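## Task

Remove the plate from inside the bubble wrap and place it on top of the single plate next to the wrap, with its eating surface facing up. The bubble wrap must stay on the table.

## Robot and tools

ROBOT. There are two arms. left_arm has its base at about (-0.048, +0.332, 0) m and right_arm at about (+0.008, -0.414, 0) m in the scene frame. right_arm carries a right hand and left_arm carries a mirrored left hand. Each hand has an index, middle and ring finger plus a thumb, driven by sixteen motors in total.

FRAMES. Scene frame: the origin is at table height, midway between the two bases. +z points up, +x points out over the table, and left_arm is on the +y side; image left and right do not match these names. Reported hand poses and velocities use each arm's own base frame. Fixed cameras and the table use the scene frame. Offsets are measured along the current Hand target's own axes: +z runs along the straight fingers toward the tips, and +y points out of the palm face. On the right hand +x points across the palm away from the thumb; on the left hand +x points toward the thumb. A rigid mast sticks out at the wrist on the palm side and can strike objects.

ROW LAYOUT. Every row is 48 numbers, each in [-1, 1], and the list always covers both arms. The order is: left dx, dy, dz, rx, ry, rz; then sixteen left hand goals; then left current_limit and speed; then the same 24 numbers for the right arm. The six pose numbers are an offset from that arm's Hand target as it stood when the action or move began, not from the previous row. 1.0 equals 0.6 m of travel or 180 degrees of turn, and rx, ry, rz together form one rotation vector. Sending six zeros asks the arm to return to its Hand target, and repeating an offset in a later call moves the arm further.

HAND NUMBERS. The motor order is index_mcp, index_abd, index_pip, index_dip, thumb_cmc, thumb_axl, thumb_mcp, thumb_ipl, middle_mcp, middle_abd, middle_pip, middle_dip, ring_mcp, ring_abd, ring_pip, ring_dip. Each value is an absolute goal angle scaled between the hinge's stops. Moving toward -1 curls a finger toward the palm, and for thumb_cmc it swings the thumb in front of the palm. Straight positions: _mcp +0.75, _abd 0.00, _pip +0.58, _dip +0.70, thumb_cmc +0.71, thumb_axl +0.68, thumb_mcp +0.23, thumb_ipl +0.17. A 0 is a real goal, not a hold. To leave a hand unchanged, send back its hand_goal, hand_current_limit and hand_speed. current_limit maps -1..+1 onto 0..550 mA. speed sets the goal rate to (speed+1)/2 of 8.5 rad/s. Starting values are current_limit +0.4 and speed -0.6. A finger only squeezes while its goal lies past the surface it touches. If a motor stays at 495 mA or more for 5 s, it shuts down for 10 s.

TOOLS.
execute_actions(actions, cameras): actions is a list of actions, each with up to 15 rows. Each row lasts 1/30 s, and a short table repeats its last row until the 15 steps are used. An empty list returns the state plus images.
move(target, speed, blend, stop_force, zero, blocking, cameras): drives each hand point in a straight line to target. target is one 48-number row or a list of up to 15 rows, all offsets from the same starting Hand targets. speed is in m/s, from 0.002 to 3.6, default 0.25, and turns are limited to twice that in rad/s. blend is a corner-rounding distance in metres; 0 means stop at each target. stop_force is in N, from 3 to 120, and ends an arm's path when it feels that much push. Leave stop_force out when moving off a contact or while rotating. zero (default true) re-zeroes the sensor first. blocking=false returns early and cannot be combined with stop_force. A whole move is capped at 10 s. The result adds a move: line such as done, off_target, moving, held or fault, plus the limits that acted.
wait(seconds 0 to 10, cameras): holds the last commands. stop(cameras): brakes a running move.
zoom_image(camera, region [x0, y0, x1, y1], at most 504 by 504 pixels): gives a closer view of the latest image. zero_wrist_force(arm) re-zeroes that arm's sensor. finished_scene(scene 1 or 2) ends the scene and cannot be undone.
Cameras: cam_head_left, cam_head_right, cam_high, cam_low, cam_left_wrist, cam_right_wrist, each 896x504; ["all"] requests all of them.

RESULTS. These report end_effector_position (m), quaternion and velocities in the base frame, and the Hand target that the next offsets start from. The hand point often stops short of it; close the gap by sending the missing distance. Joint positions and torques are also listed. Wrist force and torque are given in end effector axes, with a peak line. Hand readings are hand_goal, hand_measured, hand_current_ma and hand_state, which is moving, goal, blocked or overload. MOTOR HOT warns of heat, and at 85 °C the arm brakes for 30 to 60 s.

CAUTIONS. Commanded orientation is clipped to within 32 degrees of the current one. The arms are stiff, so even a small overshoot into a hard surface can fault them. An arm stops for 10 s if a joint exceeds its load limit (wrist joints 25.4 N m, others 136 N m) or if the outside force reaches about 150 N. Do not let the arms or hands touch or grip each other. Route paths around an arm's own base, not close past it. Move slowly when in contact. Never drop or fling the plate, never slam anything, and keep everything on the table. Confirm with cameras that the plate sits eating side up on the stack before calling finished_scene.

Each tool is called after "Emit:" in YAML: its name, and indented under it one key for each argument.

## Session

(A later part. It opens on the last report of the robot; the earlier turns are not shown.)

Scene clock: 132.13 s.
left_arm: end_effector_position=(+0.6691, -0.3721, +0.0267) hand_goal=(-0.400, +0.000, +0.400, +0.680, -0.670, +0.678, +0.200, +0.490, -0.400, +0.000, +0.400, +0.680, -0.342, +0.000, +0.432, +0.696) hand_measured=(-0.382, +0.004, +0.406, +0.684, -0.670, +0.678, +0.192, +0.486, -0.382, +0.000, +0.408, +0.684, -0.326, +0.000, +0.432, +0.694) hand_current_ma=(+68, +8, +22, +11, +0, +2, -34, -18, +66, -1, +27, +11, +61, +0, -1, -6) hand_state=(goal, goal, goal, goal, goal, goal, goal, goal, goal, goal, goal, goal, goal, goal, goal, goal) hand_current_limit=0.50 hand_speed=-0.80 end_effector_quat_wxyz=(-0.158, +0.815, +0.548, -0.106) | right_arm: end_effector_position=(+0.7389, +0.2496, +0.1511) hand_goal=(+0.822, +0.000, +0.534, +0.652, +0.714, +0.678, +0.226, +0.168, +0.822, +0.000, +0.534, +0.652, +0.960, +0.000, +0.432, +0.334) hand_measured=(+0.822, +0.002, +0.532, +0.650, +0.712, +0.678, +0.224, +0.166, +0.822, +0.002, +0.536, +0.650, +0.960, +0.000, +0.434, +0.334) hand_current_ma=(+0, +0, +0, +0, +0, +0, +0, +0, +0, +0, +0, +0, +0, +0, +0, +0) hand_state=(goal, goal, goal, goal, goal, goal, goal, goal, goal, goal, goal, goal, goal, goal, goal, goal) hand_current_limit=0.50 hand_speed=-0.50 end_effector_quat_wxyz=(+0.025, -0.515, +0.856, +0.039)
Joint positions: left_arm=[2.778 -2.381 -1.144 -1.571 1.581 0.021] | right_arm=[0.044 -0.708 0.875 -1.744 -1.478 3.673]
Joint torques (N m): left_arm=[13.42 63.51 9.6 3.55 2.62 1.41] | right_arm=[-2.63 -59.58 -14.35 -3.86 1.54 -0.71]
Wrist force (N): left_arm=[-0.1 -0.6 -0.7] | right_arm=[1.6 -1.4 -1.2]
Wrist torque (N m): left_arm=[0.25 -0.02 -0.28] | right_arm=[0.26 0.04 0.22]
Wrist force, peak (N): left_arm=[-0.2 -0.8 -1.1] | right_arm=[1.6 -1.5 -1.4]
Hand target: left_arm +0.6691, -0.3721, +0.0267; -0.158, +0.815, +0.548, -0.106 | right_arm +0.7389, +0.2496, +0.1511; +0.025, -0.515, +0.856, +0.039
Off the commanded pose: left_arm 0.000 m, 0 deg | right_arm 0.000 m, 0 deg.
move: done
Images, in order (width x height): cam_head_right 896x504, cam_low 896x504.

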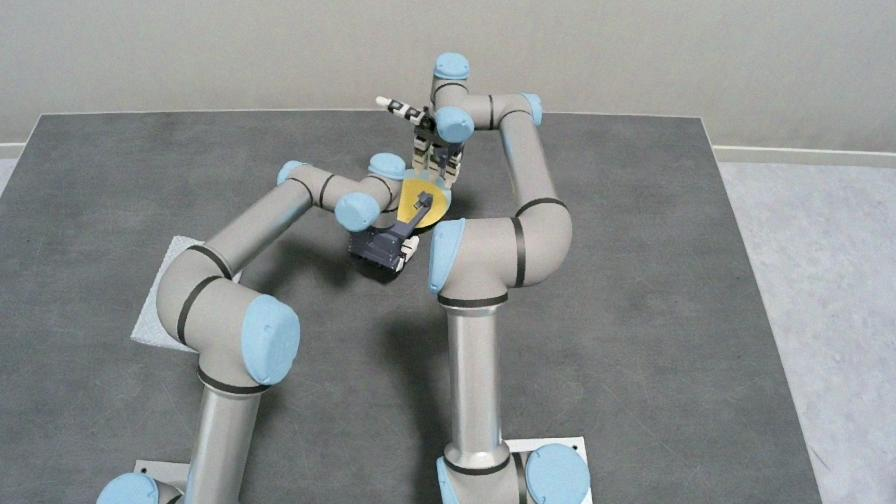

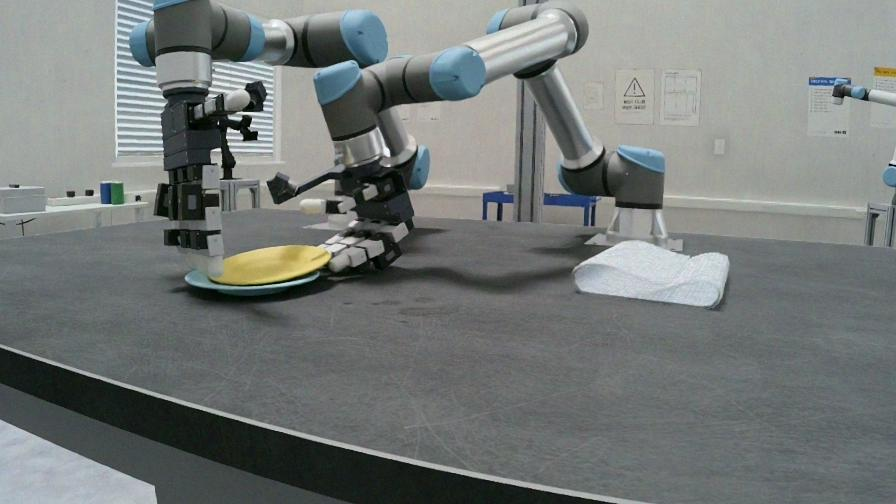

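Emit:
move:
  target:
    - [0,-0.0309,0.0125,0,0,0,-0.40,0,0.40,0.68,-0.671,0.678,0.2,0.49,-0.40,0,0.40,0.68,-0.342,0,0.431,0.696,0.5,-0.8,-0.0055,0.0027,-0.0664,0,0,0,0.822,0,0.533,0.652,0.714,0.678,0.226,0.168,0.822,0,0.533,0.652,0.96,0,0.431,0.333,0.5,-0.5]
    - [0,-0.0453,-0.0231,0,0,0,-0.40,0,0.40,0.68,-0.671,0.678,0.2,0.49,-0.40,0,0.40,0.68,-0.342,0,0.431,0.696,0.5,-0.8,-0.0055,0.0027,-0.0664,0,0,0,0.822,0,0.533,0.652,0.714,0.678,0.226,0.168,0.822,0,0.533,0.652,0.96,0,0.431,0.333,0.5,-0.5]
  speed: 0.03
  cameras: ["cam_head_right", "cam_low", "cam_head_left"]

Emit:
zoom_image:
  camera: "cam_head_right"
  region: [380, 150, 480, 240]

Emit:
zoom_image:
  camera: "cam_low"
  region: [180, 200, 360, 300]

Scene clock: 135.17 s.
left_arm: end_effector_position=(+0.6505, -0.3645, +0.0496) hand_goal=(-0.400, +0.000, +0.400, +0.680, -0.670, +0.678, +0.200, +0.490, -0.400, +0.000, +0.400, +0.680, -0.342, +0.000, +0.432, +0.696) hand_measured=(-0.382, +0.004, +0.406, +0.684, -0.670, +0.678, +0.192, +0.486, -0.382, +0.000, +0.408, +0.684, -0.326, +0.000, +0.432, +0.694) hand_current_ma=(+67, +8, +21, +11, +0, +2, -34, -18, +65, -1, +27, +11, +61, +0, -1, -6) hand_state=(goal, goal, goal, goal, goal, goal, goal, goal, goal, goal, goal, goal, goal, goal, goal, goal) hand_current_limit=0.50 hand_speed=-0.80 end_effector_quat_wxyz=(-0.158, +0.815, +0.548, -0.106) | right_arm: end_effector_position=(+0.7389, +0.2495, +0.1911) hand_goal=(+0.822, +0.000, +0.534, +0.652, +0.714, +0.678, +0.226, +0.168, +0.822, +0.000, +0.534, +0.652, +0.960, +0.000, +0.432, +0.334) hand_measured=(+0.822, +0.002, +0.532, +0.650, +0.712, +0.678, +0.224, +0.166, +0.822, +0.002, +0.536, +0.650, +0.960, +0.000, +0.434, +0.334) hand_current_ma=(+0, +0, +0, +0, +0, +0, +0, +0, +0, +0, +0, +0, +0, +0, +0, +0) hand_state=(goal, goal, goal, goal, goal, goal, goal, goal, goal, goal, goal, goal, goal, goal, goal, goal) hand_current_limit=0.50 hand_speed=-0.50 end_effector_quat_wxyz=(+0.025, -0.515, +0.856, +0.039)
Joint positions: left_arm=[2.779 -2.312 -1.207 -1.577 1.581 0.022] | right_arm=[0.044 -0.723 0.8 -1.654 -1.478 3.673]
Joint torques (N m): left_arm=[6.24 61.21 32.08 0.72 1.87 0.1] | right_arm=[-8.74 -62.32 -32.98 -0.87 0.23 -1.27]
Wrist force (N): left_arm=[-0.4 -0.6 -0.7] | right_arm=[1.3 -1.8 -1.1]
Wrist torque (N m): left_arm=[0.24 0.02 -0.31] | right_arm=[0.21 0.07 0.19]
Wrist force, peak (N): left_arm=[-0.2 -0.7 -1.1] | right_arm=[1.5 -1.9 -1.1]
Hand target: left_arm +0.6505, -0.3646, +0.0497; -0.158, +0.815, +0.548, -0.106 | right_arm +0.7389, +0.2495, +0.1911; +0.025, -0.515, +0.856, +0.039
Off the commanded pose: left_arm 0.000 m, 0 deg | right_arm 0.000 m, 0 deg.
move: done
Images, in order (width x height): cam_head_left 896x504, cam_head_right 896x504, cam_low 896x504.

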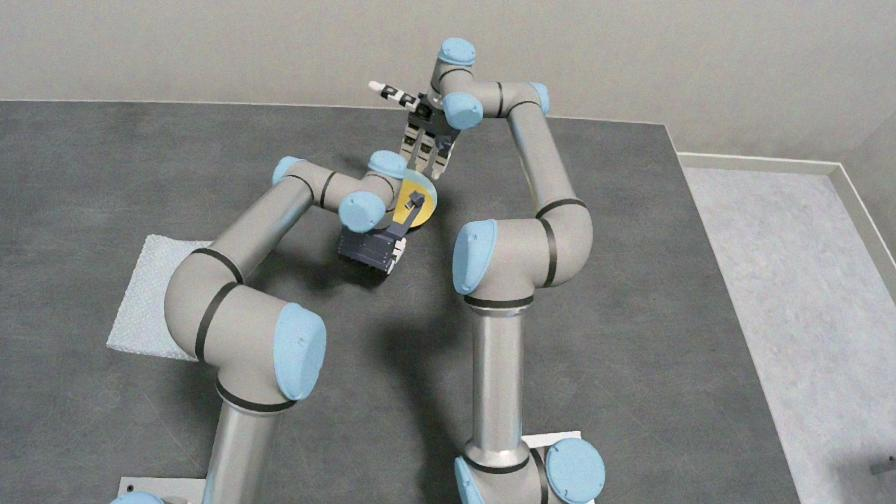

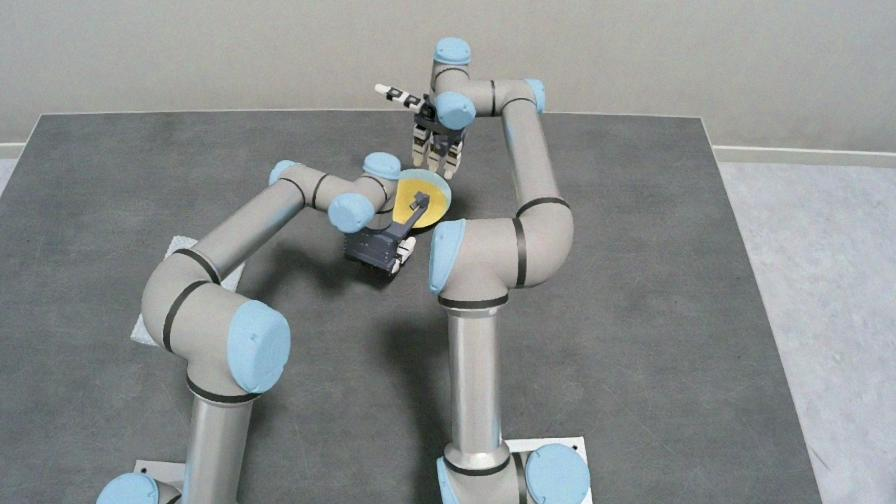

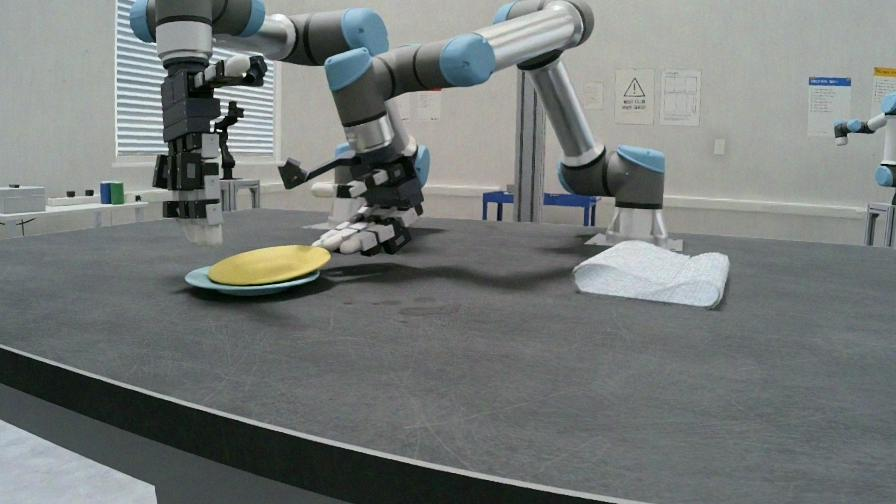

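Scaled by 5.040 from the camera's 896x504 image, which has a finer 1280x720 frame.

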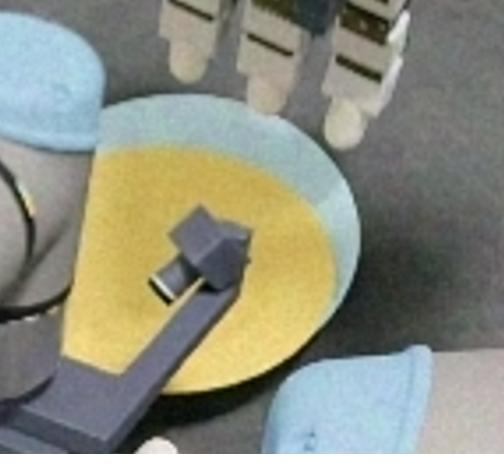

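Scaled by 2.800 from the camera's 896x504 image, which has a finer 1280x720 frame.

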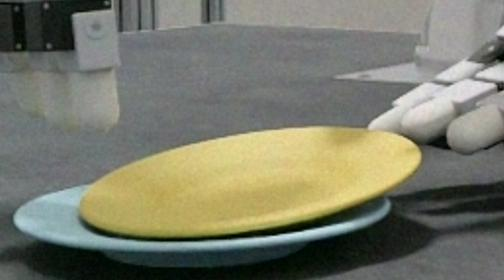

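Emit:
move:
  target:
    - [0,0.0251,0.0049,0,0,0,-0.40,0,0.40,0.68,-0.671,0.678,0.2,0.49,-0.40,0,0.40,0.68,-0.342,0,0.431,0.696,0.5,-0.8,0,0,0,0,0,0,0.822,0,0.533,0.652,0.714,0.678,0.226,0.168,0.822,0,0.533,0.652,0.96,0,0.431,0.333,0.5,-0.5]
  speed: 0.02
  stop_force: 4
  cameras: ["cam_head_right", "cam_low"]

Emit:
zoom_image:
  camera: "cam_low"
  region: [180, 200, 360, 300]

Scene clock: 137.27 s.
left_arm: end_effector_position=(+0.6624, -0.3694, +0.0413) hand_goal=(-0.400, +0.000, +0.400, +0.680, -0.670, +0.678, +0.200, +0.490, -0.400, +0.000, +0.400, +0.680, -0.342, +0.000, +0.432, +0.696) hand_measured=(-0.382, +0.004, +0.406, +0.684, -0.670, +0.678, +0.192, +0.486, -0.384, +0.000, +0.408, +0.684, -0.326, +0.000, +0.432, +0.694) hand_current_ma=(+67, +8, +21, +11, +0, +2, -34, -18, +64, -1, +26, +10, +61, +0, -1, -6) hand_state=(goal, goal, goal, goal, goal, goal, goal, goal, goal, goal, goal, goal, goal, goal, goal, goal) hand_current_limit=0.50 hand_speed=-0.80 end_effector_quat_wxyz=(-0.158, +0.815, +0.548, -0.106) | right_arm: end_effector_position=(+0.7389, +0.2495, +0.1911) hand_goal=(+0.822, +0.000, +0.534, +0.652, +0.714, +0.678, +0.226, +0.168, +0.822, +0.000, +0.534, +0.652, +0.960, +0.000, +0.432, +0.334) hand_measured=(+0.822, +0.002, +0.532, +0.650, +0.712, +0.678, +0.224, +0.166, +0.822, +0.002, +0.536, +0.650, +0.960, +0.000, +0.434, +0.334) hand_current_ma=(+0, +0, +0, +0, +0, +0, +0, +0, +0, +0, +0, +0, +0, +0, +0, +0) hand_state=(goal, goal, goal, goal, goal, goal, goal, goal, goal, goal, goal, goal, goal, goal, goal, goal) hand_current_limit=0.50 hand_speed=-0.50 end_effector_quat_wxyz=(+0.025, -0.515, +0.856, +0.039)
Joint positions: left_arm=[2.779 -2.35 -1.161 -1.585 1.581 0.022] | right_arm=[0.044 -0.723 0.8 -1.654 -1.478 3.673]
Joint torques (N m): left_arm=[-14.53 38.44 31.96 0.51 -2.57 -1.65] | right_arm=[-7.97 -54.75 -34.95 -0.54 -1.3 -1.26]
Wrist force (N): left_arm=[-0.2 -0.7 -0.7] | right_arm=[1.5 -1.4 -1.0]
Wrist torque (N m): left_arm=[0.24 -0.02 -0.26] | right_arm=[0.25 0.04 0.22]
Wrist force, peak (N): left_arm=[0.3 -1.2 -0.7] | right_arm=[1.5 -1.9 -1.3]
Hand target: left_arm +0.6624, -0.3694, +0.0413; -0.158, +0.815, +0.548, -0.106 | right_arm +0.7389, +0.2495, +0.1911; +0.025, -0.515, +0.856, +0.039
Off the commanded pose: left_arm 0.000 m, 0 deg | right_arm 0.000 m, 0 deg.
move: done
Images, in order (width x height): cam_head_right 896x504, cam_low 896x504.

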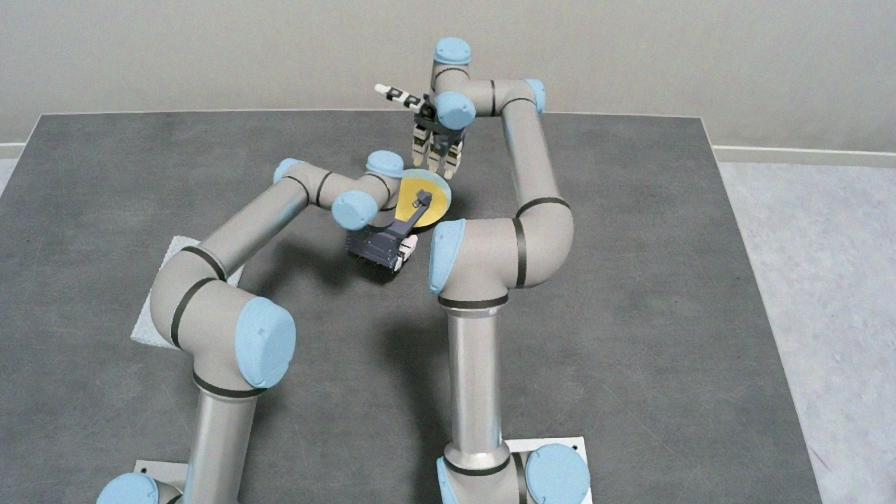

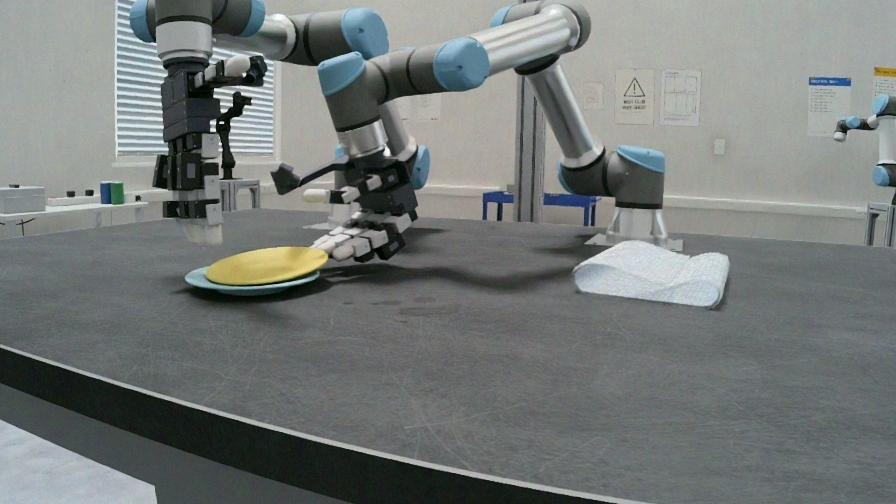

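Scaled by 2.800 from the camera's 896x504 image, which has a finer 1280x720 frame.

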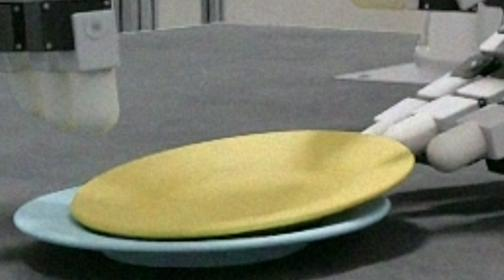

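Emit:
move:
  target:
    - [0,0.0204,-0.0029,0,0,0,-0.40,0,0.40,0.68,-0.671,0.678,0.2,0.49,-0.40,0,0.40,0.68,-0.342,0,0.431,0.696,0.5,-0.8,0,0,0,0,0,0,0.822,0,0.533,0.652,0.714,0.678,0.226,0.168,0.822,0,0.533,0.652,0.96,0,0.431,0.333,0.5,-0.5]
  speed: 0.012
  stop_force: 4
  cameras: ["cam_head_right", "cam_low"]

Emit:
zoom_image:
  camera: "cam_low"
  region: [180, 200, 360, 300]

Emit:
zoom_image:
  camera: "cam_head_right"
  region: [380, 150, 480, 240]

Scene clock: 139.40 s.
left_arm: end_effector_position=(+0.6735, -0.3739, +0.0384) hand_goal=(-0.400, +0.000, +0.400, +0.680, -0.670, +0.678, +0.200, +0.490, -0.400, +0.000, +0.400, +0.680, -0.342, +0.000, +0.432, +0.696) hand_measured=(-0.382, +0.004, +0.406, +0.684, -0.670, +0.678, +0.192, +0.486, -0.384, +0.000, +0.408, +0.684, -0.326, +0.000, +0.432, +0.694) hand_current_ma=(+67, +8, +21, +11, +0, +2, -34, -18, +64, -1, +26, +10, +61, +0, -1, -6) hand_state=(goal, goal, goal, goal, goal, goal, goal, goal, goal, goal, goal, goal, goal, goal, goal, goal) hand_current_limit=0.50 hand_speed=-0.80 end_effector_quat_wxyz=(-0.158, +0.815, +0.548, -0.106) | right_arm: end_effector_position=(+0.7389, +0.2495, +0.1911) hand_goal=(+0.822, +0.000, +0.534, +0.652, +0.714, +0.678, +0.226, +0.168, +0.822, +0.000, +0.534, +0.652, +0.960, +0.000, +0.432, +0.334) hand_measured=(+0.822, +0.002, +0.532, +0.650, +0.712, +0.678, +0.224, +0.166, +0.822, +0.002, +0.536, +0.650, +0.960, +0.000, +0.434, +0.334) hand_current_ma=(+0, +0, +0, +0, +0, +0, +0, +0, +0, +0, +0, +0, +0, +0, +0, +0) hand_state=(goal, goal, goal, goal, goal, goal, goal, goal, goal, goal, goal, goal, goal, goal, goal, goal) hand_current_limit=0.50 hand_speed=-0.50 end_effector_quat_wxyz=(+0.025, -0.515, +0.856, +0.039)
Joint positions: left_arm=[2.778 -2.382 -1.11 -1.603 1.581 0.021] | right_arm=[0.044 -0.723 0.8 -1.654 -1.478 3.673]
Joint torques (N m): left_arm=[-14.41 39.29 32.52 0.5 -2.48 -1.61] | right_arm=[-6.38 -50.3 -34.89 -0.57 -1.42 -1.45]
Wrist force (N): left_arm=[-0.2 -0.9 -0.6] | right_arm=[1.3 -1.7 -1.0]
Wrist torque (N m): left_arm=[0.22 -0.01 -0.21] | right_arm=[0.21 0.07 0.19]
Wrist force, peak (N): left_arm=[-0.2 -1.3 -0.7] | right_arm=[1.5 -1.7 -1.3]
Hand target: left_arm +0.6735, -0.3739, +0.0384; -0.158, +0.815, +0.548, -0.106 | right_arm +0.7389, +0.2495, +0.1911; +0.025, -0.515, +0.856, +0.039
Off the commanded pose: left_arm 0.000 m, 0 deg | right_arm 0.000 m, 0 deg.
move: done
Images, in order (width x height): cam_head_right 896x504, cam_low 896x504.

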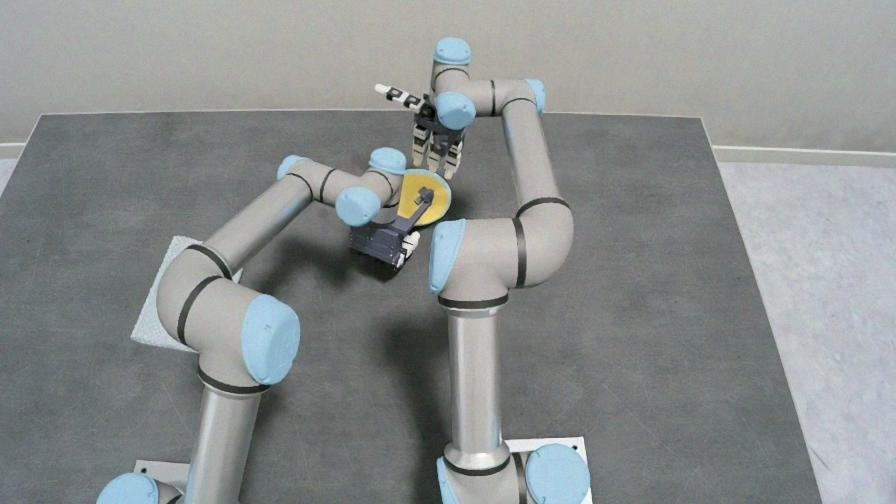

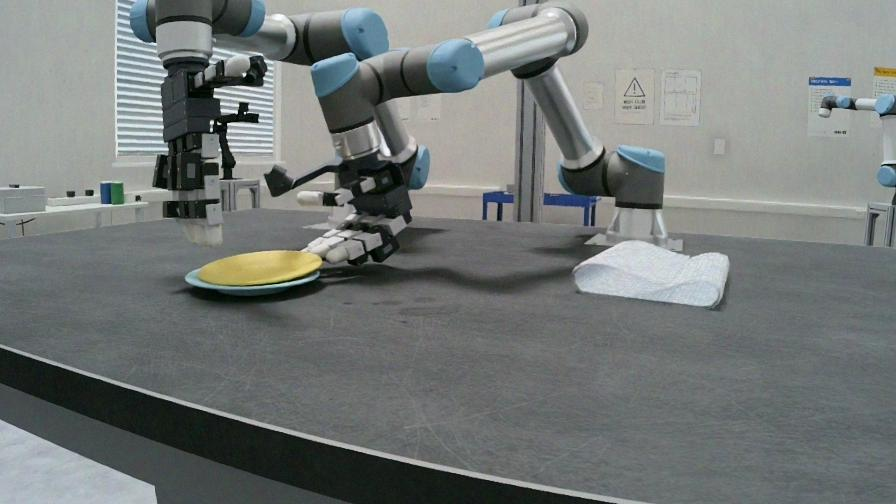

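Scaled by 2.800 from the camera's 896x504 image, which has a finer 1280x720 frame.

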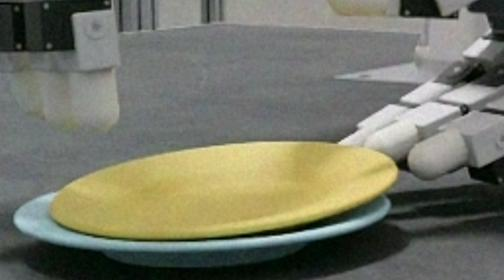

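Scaled by 5.040 from the camera's 896x504 image, which has a finer 1280x720 frame.

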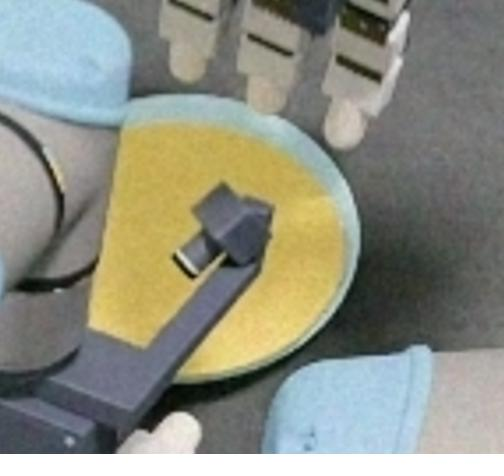

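Emit:
move:
  target:
    - [0,0.0186,0.0015,0,0,0,-0.40,0,0.40,0.68,-0.671,0.678,0.2,0.49,-0.40,0,0.40,0.68,-0.342,0,0.431,0.696,0.5,-0.8,0,0,0,0,0,0,0.822,0,0.533,0.652,0.714,0.678,0.226,0.168,0.822,0,0.533,0.652,0.96,0,0.431,0.333,0.5,-0.5]
  speed: 0.012
  stop_force: 4
  cameras: ["cam_head_right", "cam_low"]

Emit:
zoom_image:
  camera: "cam_low"
  region: [180, 200, 360, 300]

Emit:
zoom_image:
  camera: "cam_head_right"
  region: [380, 150, 480, 240]

Scene clock: 141.37 s.
left_arm: end_effector_position=(+0.6828, -0.3777, +0.0334) hand_goal=(-0.400, +0.000, +0.400, +0.680, -0.670, +0.678, +0.200, +0.490, -0.400, +0.000, +0.400, +0.680, -0.342, +0.000, +0.432, +0.696) hand_measured=(-0.382, +0.004, +0.406, +0.684, -0.670, +0.678, +0.192, +0.486, -0.384, +0.000, +0.408, +0.684, -0.326, +0.000, +0.432, +0.694) hand_current_ma=(+67, +8, +21, +11, +0, +2, -34, -18, +64, -1, +26, +10, +61, +0, -1, -6) hand_state=(goal, goal, goal, goal, goal, goal, goal, goal, goal, goal, goal, goal, goal, goal, goal, goal) hand_current_limit=0.50 hand_speed=-0.80 end_effector_quat_wxyz=(-0.158, +0.815, +0.548, -0.106) | right_arm: end_effector_position=(+0.7389, +0.2495, +0.1911) hand_goal=(+0.822, +0.000, +0.534, +0.652, +0.714, +0.678, +0.226, +0.168, +0.822, +0.000, +0.534, +0.652, +0.960, +0.000, +0.432, +0.334) hand_measured=(+0.822, +0.002, +0.532, +0.650, +0.712, +0.678, +0.224, +0.166, +0.822, +0.002, +0.536, +0.650, +0.960, +0.000, +0.434, +0.334) hand_current_ma=(+0, +0, +0, +0, +0, +0, +0, +0, +0, +0, +0, +0, +0, +0, +0, +0) hand_state=(goal, goal, goal, goal, goal, goal, goal, goal, goal, goal, goal, goal, goal, goal, goal, goal) hand_current_limit=0.50 hand_speed=-0.50 end_effector_quat_wxyz=(+0.025, -0.515, +0.856, +0.039)
Joint positions: left_arm=[2.778 -2.412 -1.069 -1.615 1.581 0.021] | right_arm=[0.044 -0.723 0.8 -1.654 -1.478 3.673]
Joint torques (N m): left_arm=[-14.77 39.77 32.64 0.61 -2.56 -1.66] | right_arm=[-4 -49.23 -34.62 -0.74 -1.38 -1.2]
Wrist force (N): left_arm=[0.1 -0.8 -0.7] | right_arm=[1.5 -1.5 -1.2]
Wrist torque (N m): left_arm=[0.22 -0.05 -0.15] | right_arm=[0.26 0.04 0.21]
Wrist force, peak (N): left_arm=[-0.4 -0.8 -1.0] | right_arm=[1.8 -1.7 -1.2]
Hand target: left_arm +0.6828, -0.3777, +0.0334; -0.158, +0.815, +0.548, -0.106 | right_arm +0.7389, +0.2495, +0.1911; +0.025, -0.515, +0.856, +0.039
Off the commanded pose: left_arm 0.000 m, 0 deg | right_arm 0.000 m, 0 deg.
move: done
Images, in order (width x height): cam_head_right 896x504, cam_low 896x504.

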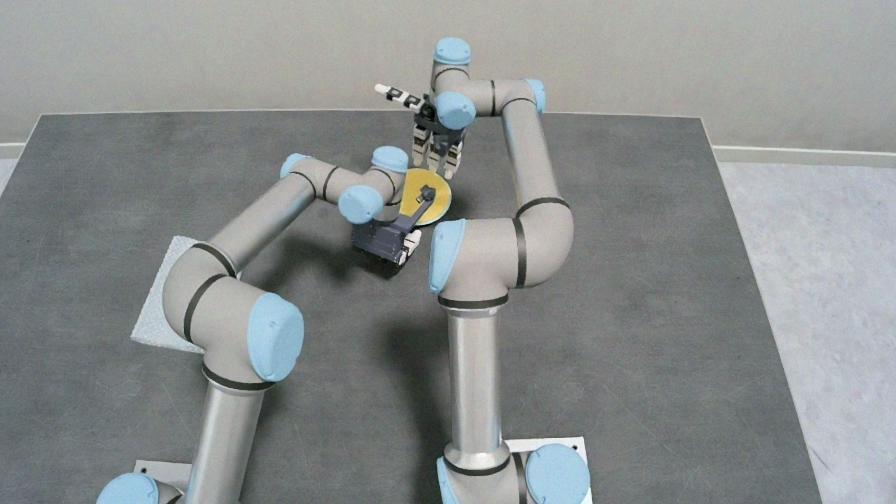

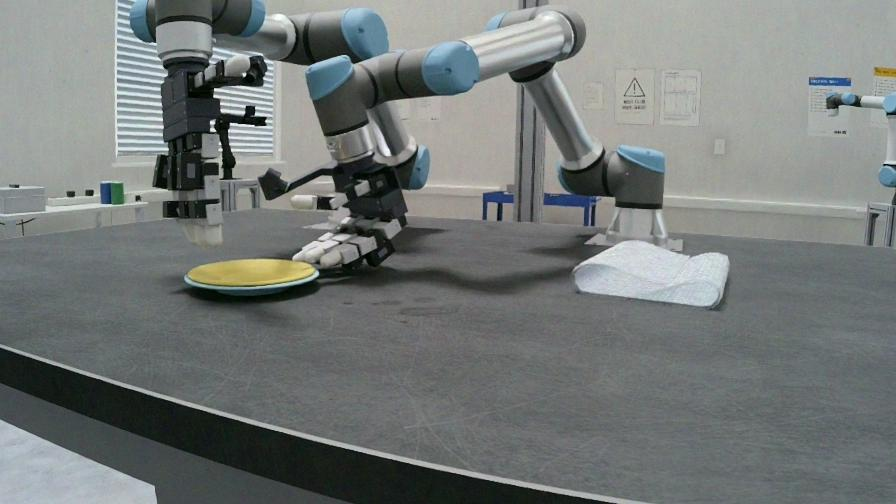

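Scaled by 2.800 from the camera's 896x504 image, which has a finer 1280x720 frame.

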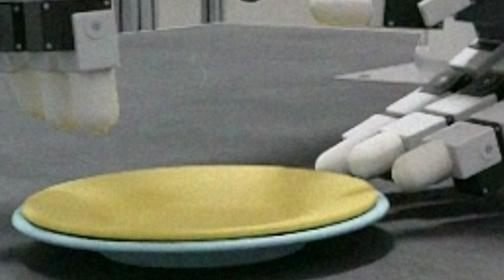

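Scaled by 5.040 from the camera's 896x504 image, which has a finer 1280x720 frame.

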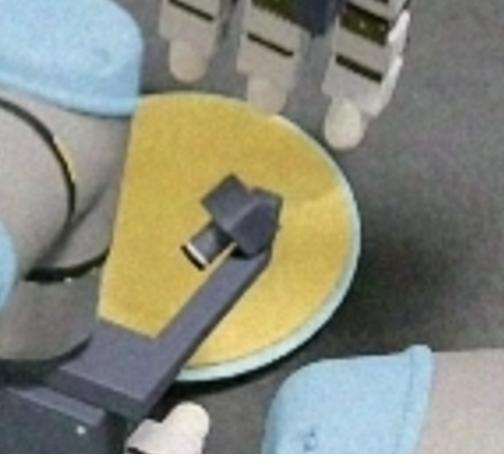

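Emit:
move:
  target:
    - [0,-0.0464,0.0188,0,0,0,-0.40,0,0.40,0.68,-0.671,0.678,0.2,0.49,-0.40,0,0.40,0.68,-0.342,0,0.431,0.696,0.5,-0.8,0,0,0,0,0,0,0.822,0,0.533,0.652,0.714,0.678,0.226,0.168,0.822,0,0.533,0.652,0.96,0,0.431,0.333,0.5,-0.5]
    - [0,-0.0964,-0.1048,0,0,0,-0.40,0,0.40,0.68,-0.671,0.678,0.2,0.49,-0.40,0,0.40,0.68,-0.342,0,0.431,0.696,0.5,-0.8,-0.0028,0.0014,-0.0332,0,0,0,0.822,0,0.533,0.652,0.714,0.678,0.226,0.168,0.822,0,0.533,0.652,0.96,0,0.431,0.333,0.5,-0.5]
    - [0,-0.22,-0.0548,0,0,0,-0.40,0,0.40,0.68,-0.671,0.678,0.2,0.49,-0.40,0,0.40,0.68,-0.342,0,0.431,0.696,0.5,-0.8,-0.0028,0.0014,-0.0332,0,0,0,0.822,0,0.533,0.652,0.714,0.678,0.226,0.168,0.822,0,0.533,0.652,0.96,0,0.431,0.333,0.5,-0.5]
  speed: [0.03, 0.08, 0.12]
  blend: [0.0, 0.01, 0.0]
  cameras: ["cam_head_right", "cam_low", "cam_head_left", "cam_high"]

Emit:
zoom_image:
  camera: "cam_low"
  region: [180, 200, 360, 300]

Emit:
zoom_image:
  camera: "cam_head_right"
  region: [380, 150, 480, 240]

Scene clock: 145.20 s.
left_arm: end_effector_position=(+0.5809, -0.3363, +0.1132) hand_goal=(-0.400, +0.000, +0.400, +0.680, -0.670, +0.678, +0.200, +0.490, -0.400, +0.000, +0.400, +0.680, -0.342, +0.000, +0.432, +0.696) hand_measured=(-0.384, +0.002, +0.406, +0.684, -0.670, +0.678, +0.192, +0.486, -0.384, +0.000, +0.408, +0.684, -0.326, +0.000, +0.432, +0.694) hand_current_ma=(+62, +7, +20, +11, +0, +2, -34, -18, +60, -1, +25, +10, +60, +0, -1, -6) hand_state=(goal, goal, goal, goal, goal, goal, goal, goal, goal, goal, goal, goal, goal, goal, goal, goal) hand_current_limit=0.50 hand_speed=-0.80 end_effector_quat_wxyz=(-0.158, +0.815, +0.548, -0.106) | right_arm: end_effector_position=(+0.7389, +0.2495, +0.2111) hand_goal=(+0.822, +0.000, +0.534, +0.652, +0.714, +0.678, +0.226, +0.168, +0.822, +0.000, +0.534, +0.652, +0.960, +0.000, +0.432, +0.334) hand_measured=(+0.822, +0.002, +0.532, +0.650, +0.712, +0.678, +0.224, +0.166, +0.822, +0.002, +0.536, +0.650, +0.960, +0.000, +0.434, +0.334) hand_current_ma=(+0, +0, +0, +0, +0, +0, +0, +0, +0, +0, +0, +0, +0, +0, +0, +0) hand_state=(goal, goal, goal, goal, goal, goal, goal, goal, goal, goal, goal, goal, goal, goal, goal, goal) hand_current_limit=0.50 hand_speed=-0.50 end_effector_quat_wxyz=(+0.025, -0.515, +0.856, +0.039)
Joint positions: left_arm=[2.782 -2.084 -1.415 -1.596 1.582 0.024] | right_arm=[0.044 -0.727 0.755 -1.606 -1.478 3.673]
Joint torques (N m): left_arm=[13.87 52.87 10.47 3.52 2.28 1.43] | right_arm=[9.81 -56.76 -35.44 -0.64 0.36 1.04]
Wrist force (N): left_arm=[-0.1 -0.7 -0.8] | right_arm=[1.5 -1.5 -1.0]
Wrist torque (N m): left_arm=[0.24 -0.04 -0.28] | right_arm=[0.24 0.04 0.21]
Wrist force, peak (N): left_arm=[0.0 -0.4 -1.5] | right_arm=[1.5 -1.8 -1.3]
Hand target: left_arm +0.5808, -0.3363, +0.1132; -0.158, +0.815, +0.548, -0.106 | right_arm +0.7388, +0.2496, +0.2111; +0.025, -0.515, +0.856, +0.039
Off the commanded pose: left_arm 0.000 m, 0 deg | right_arm 0.000 m, 0 deg.
move: done
Images, in order (width x height): cam_head_left 896x504, cam_head_right 896x504, cam_high 896x504, cam_low 896x504.

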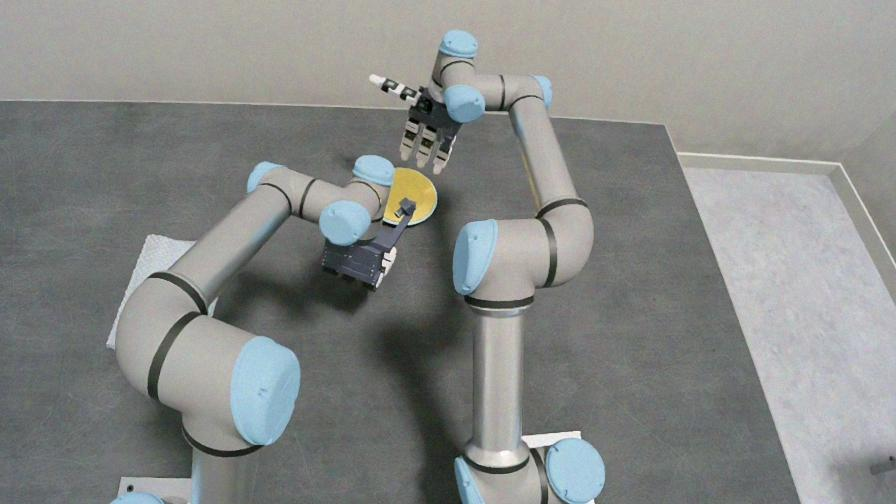

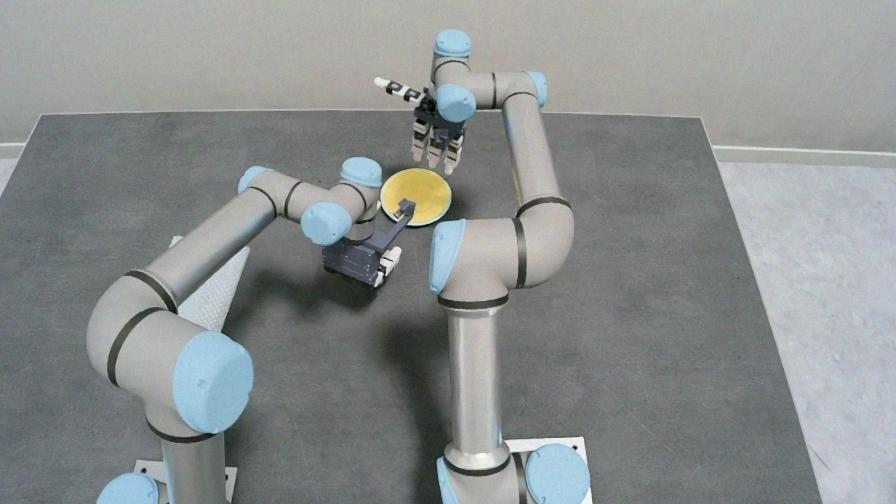

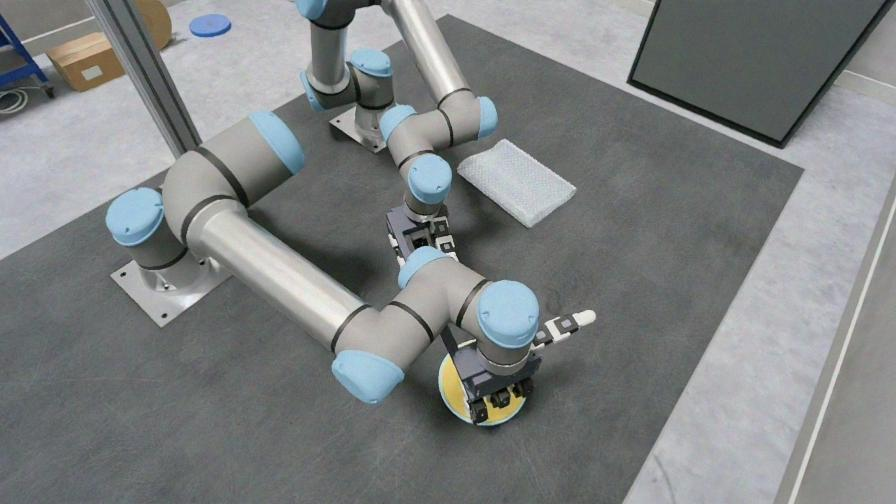

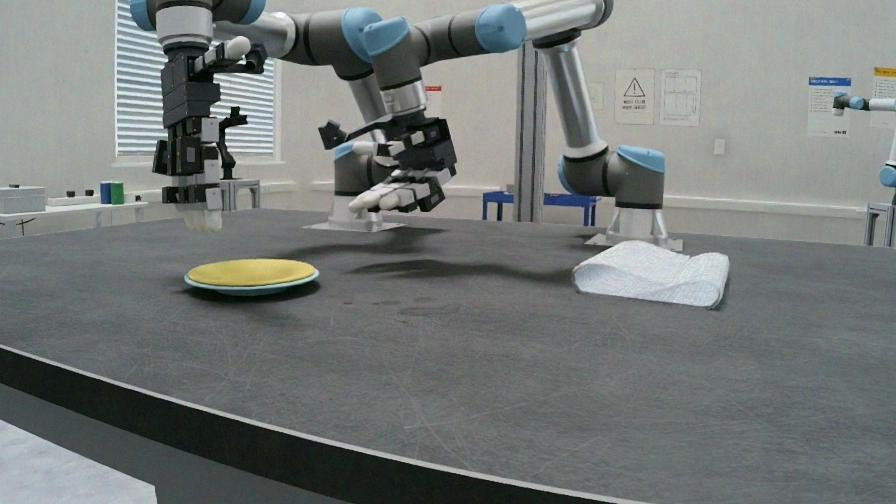

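Scaled by 2.800 from the camera's 896x504 image, which has a finer 1280x720 frame.

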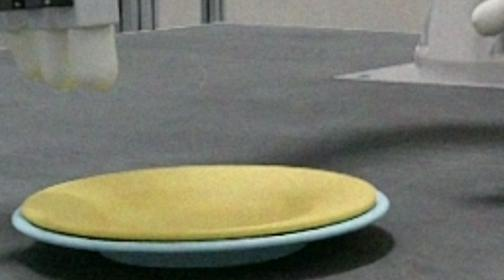

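Scaled by 5.040 from the camera's 896x504 image, which has a finer 1280x720 frame.

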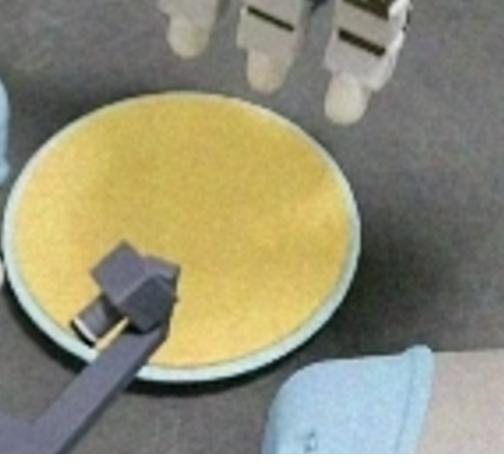

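Emit:
finished_scene:
  scene: 2

The scene is finished: the task was done.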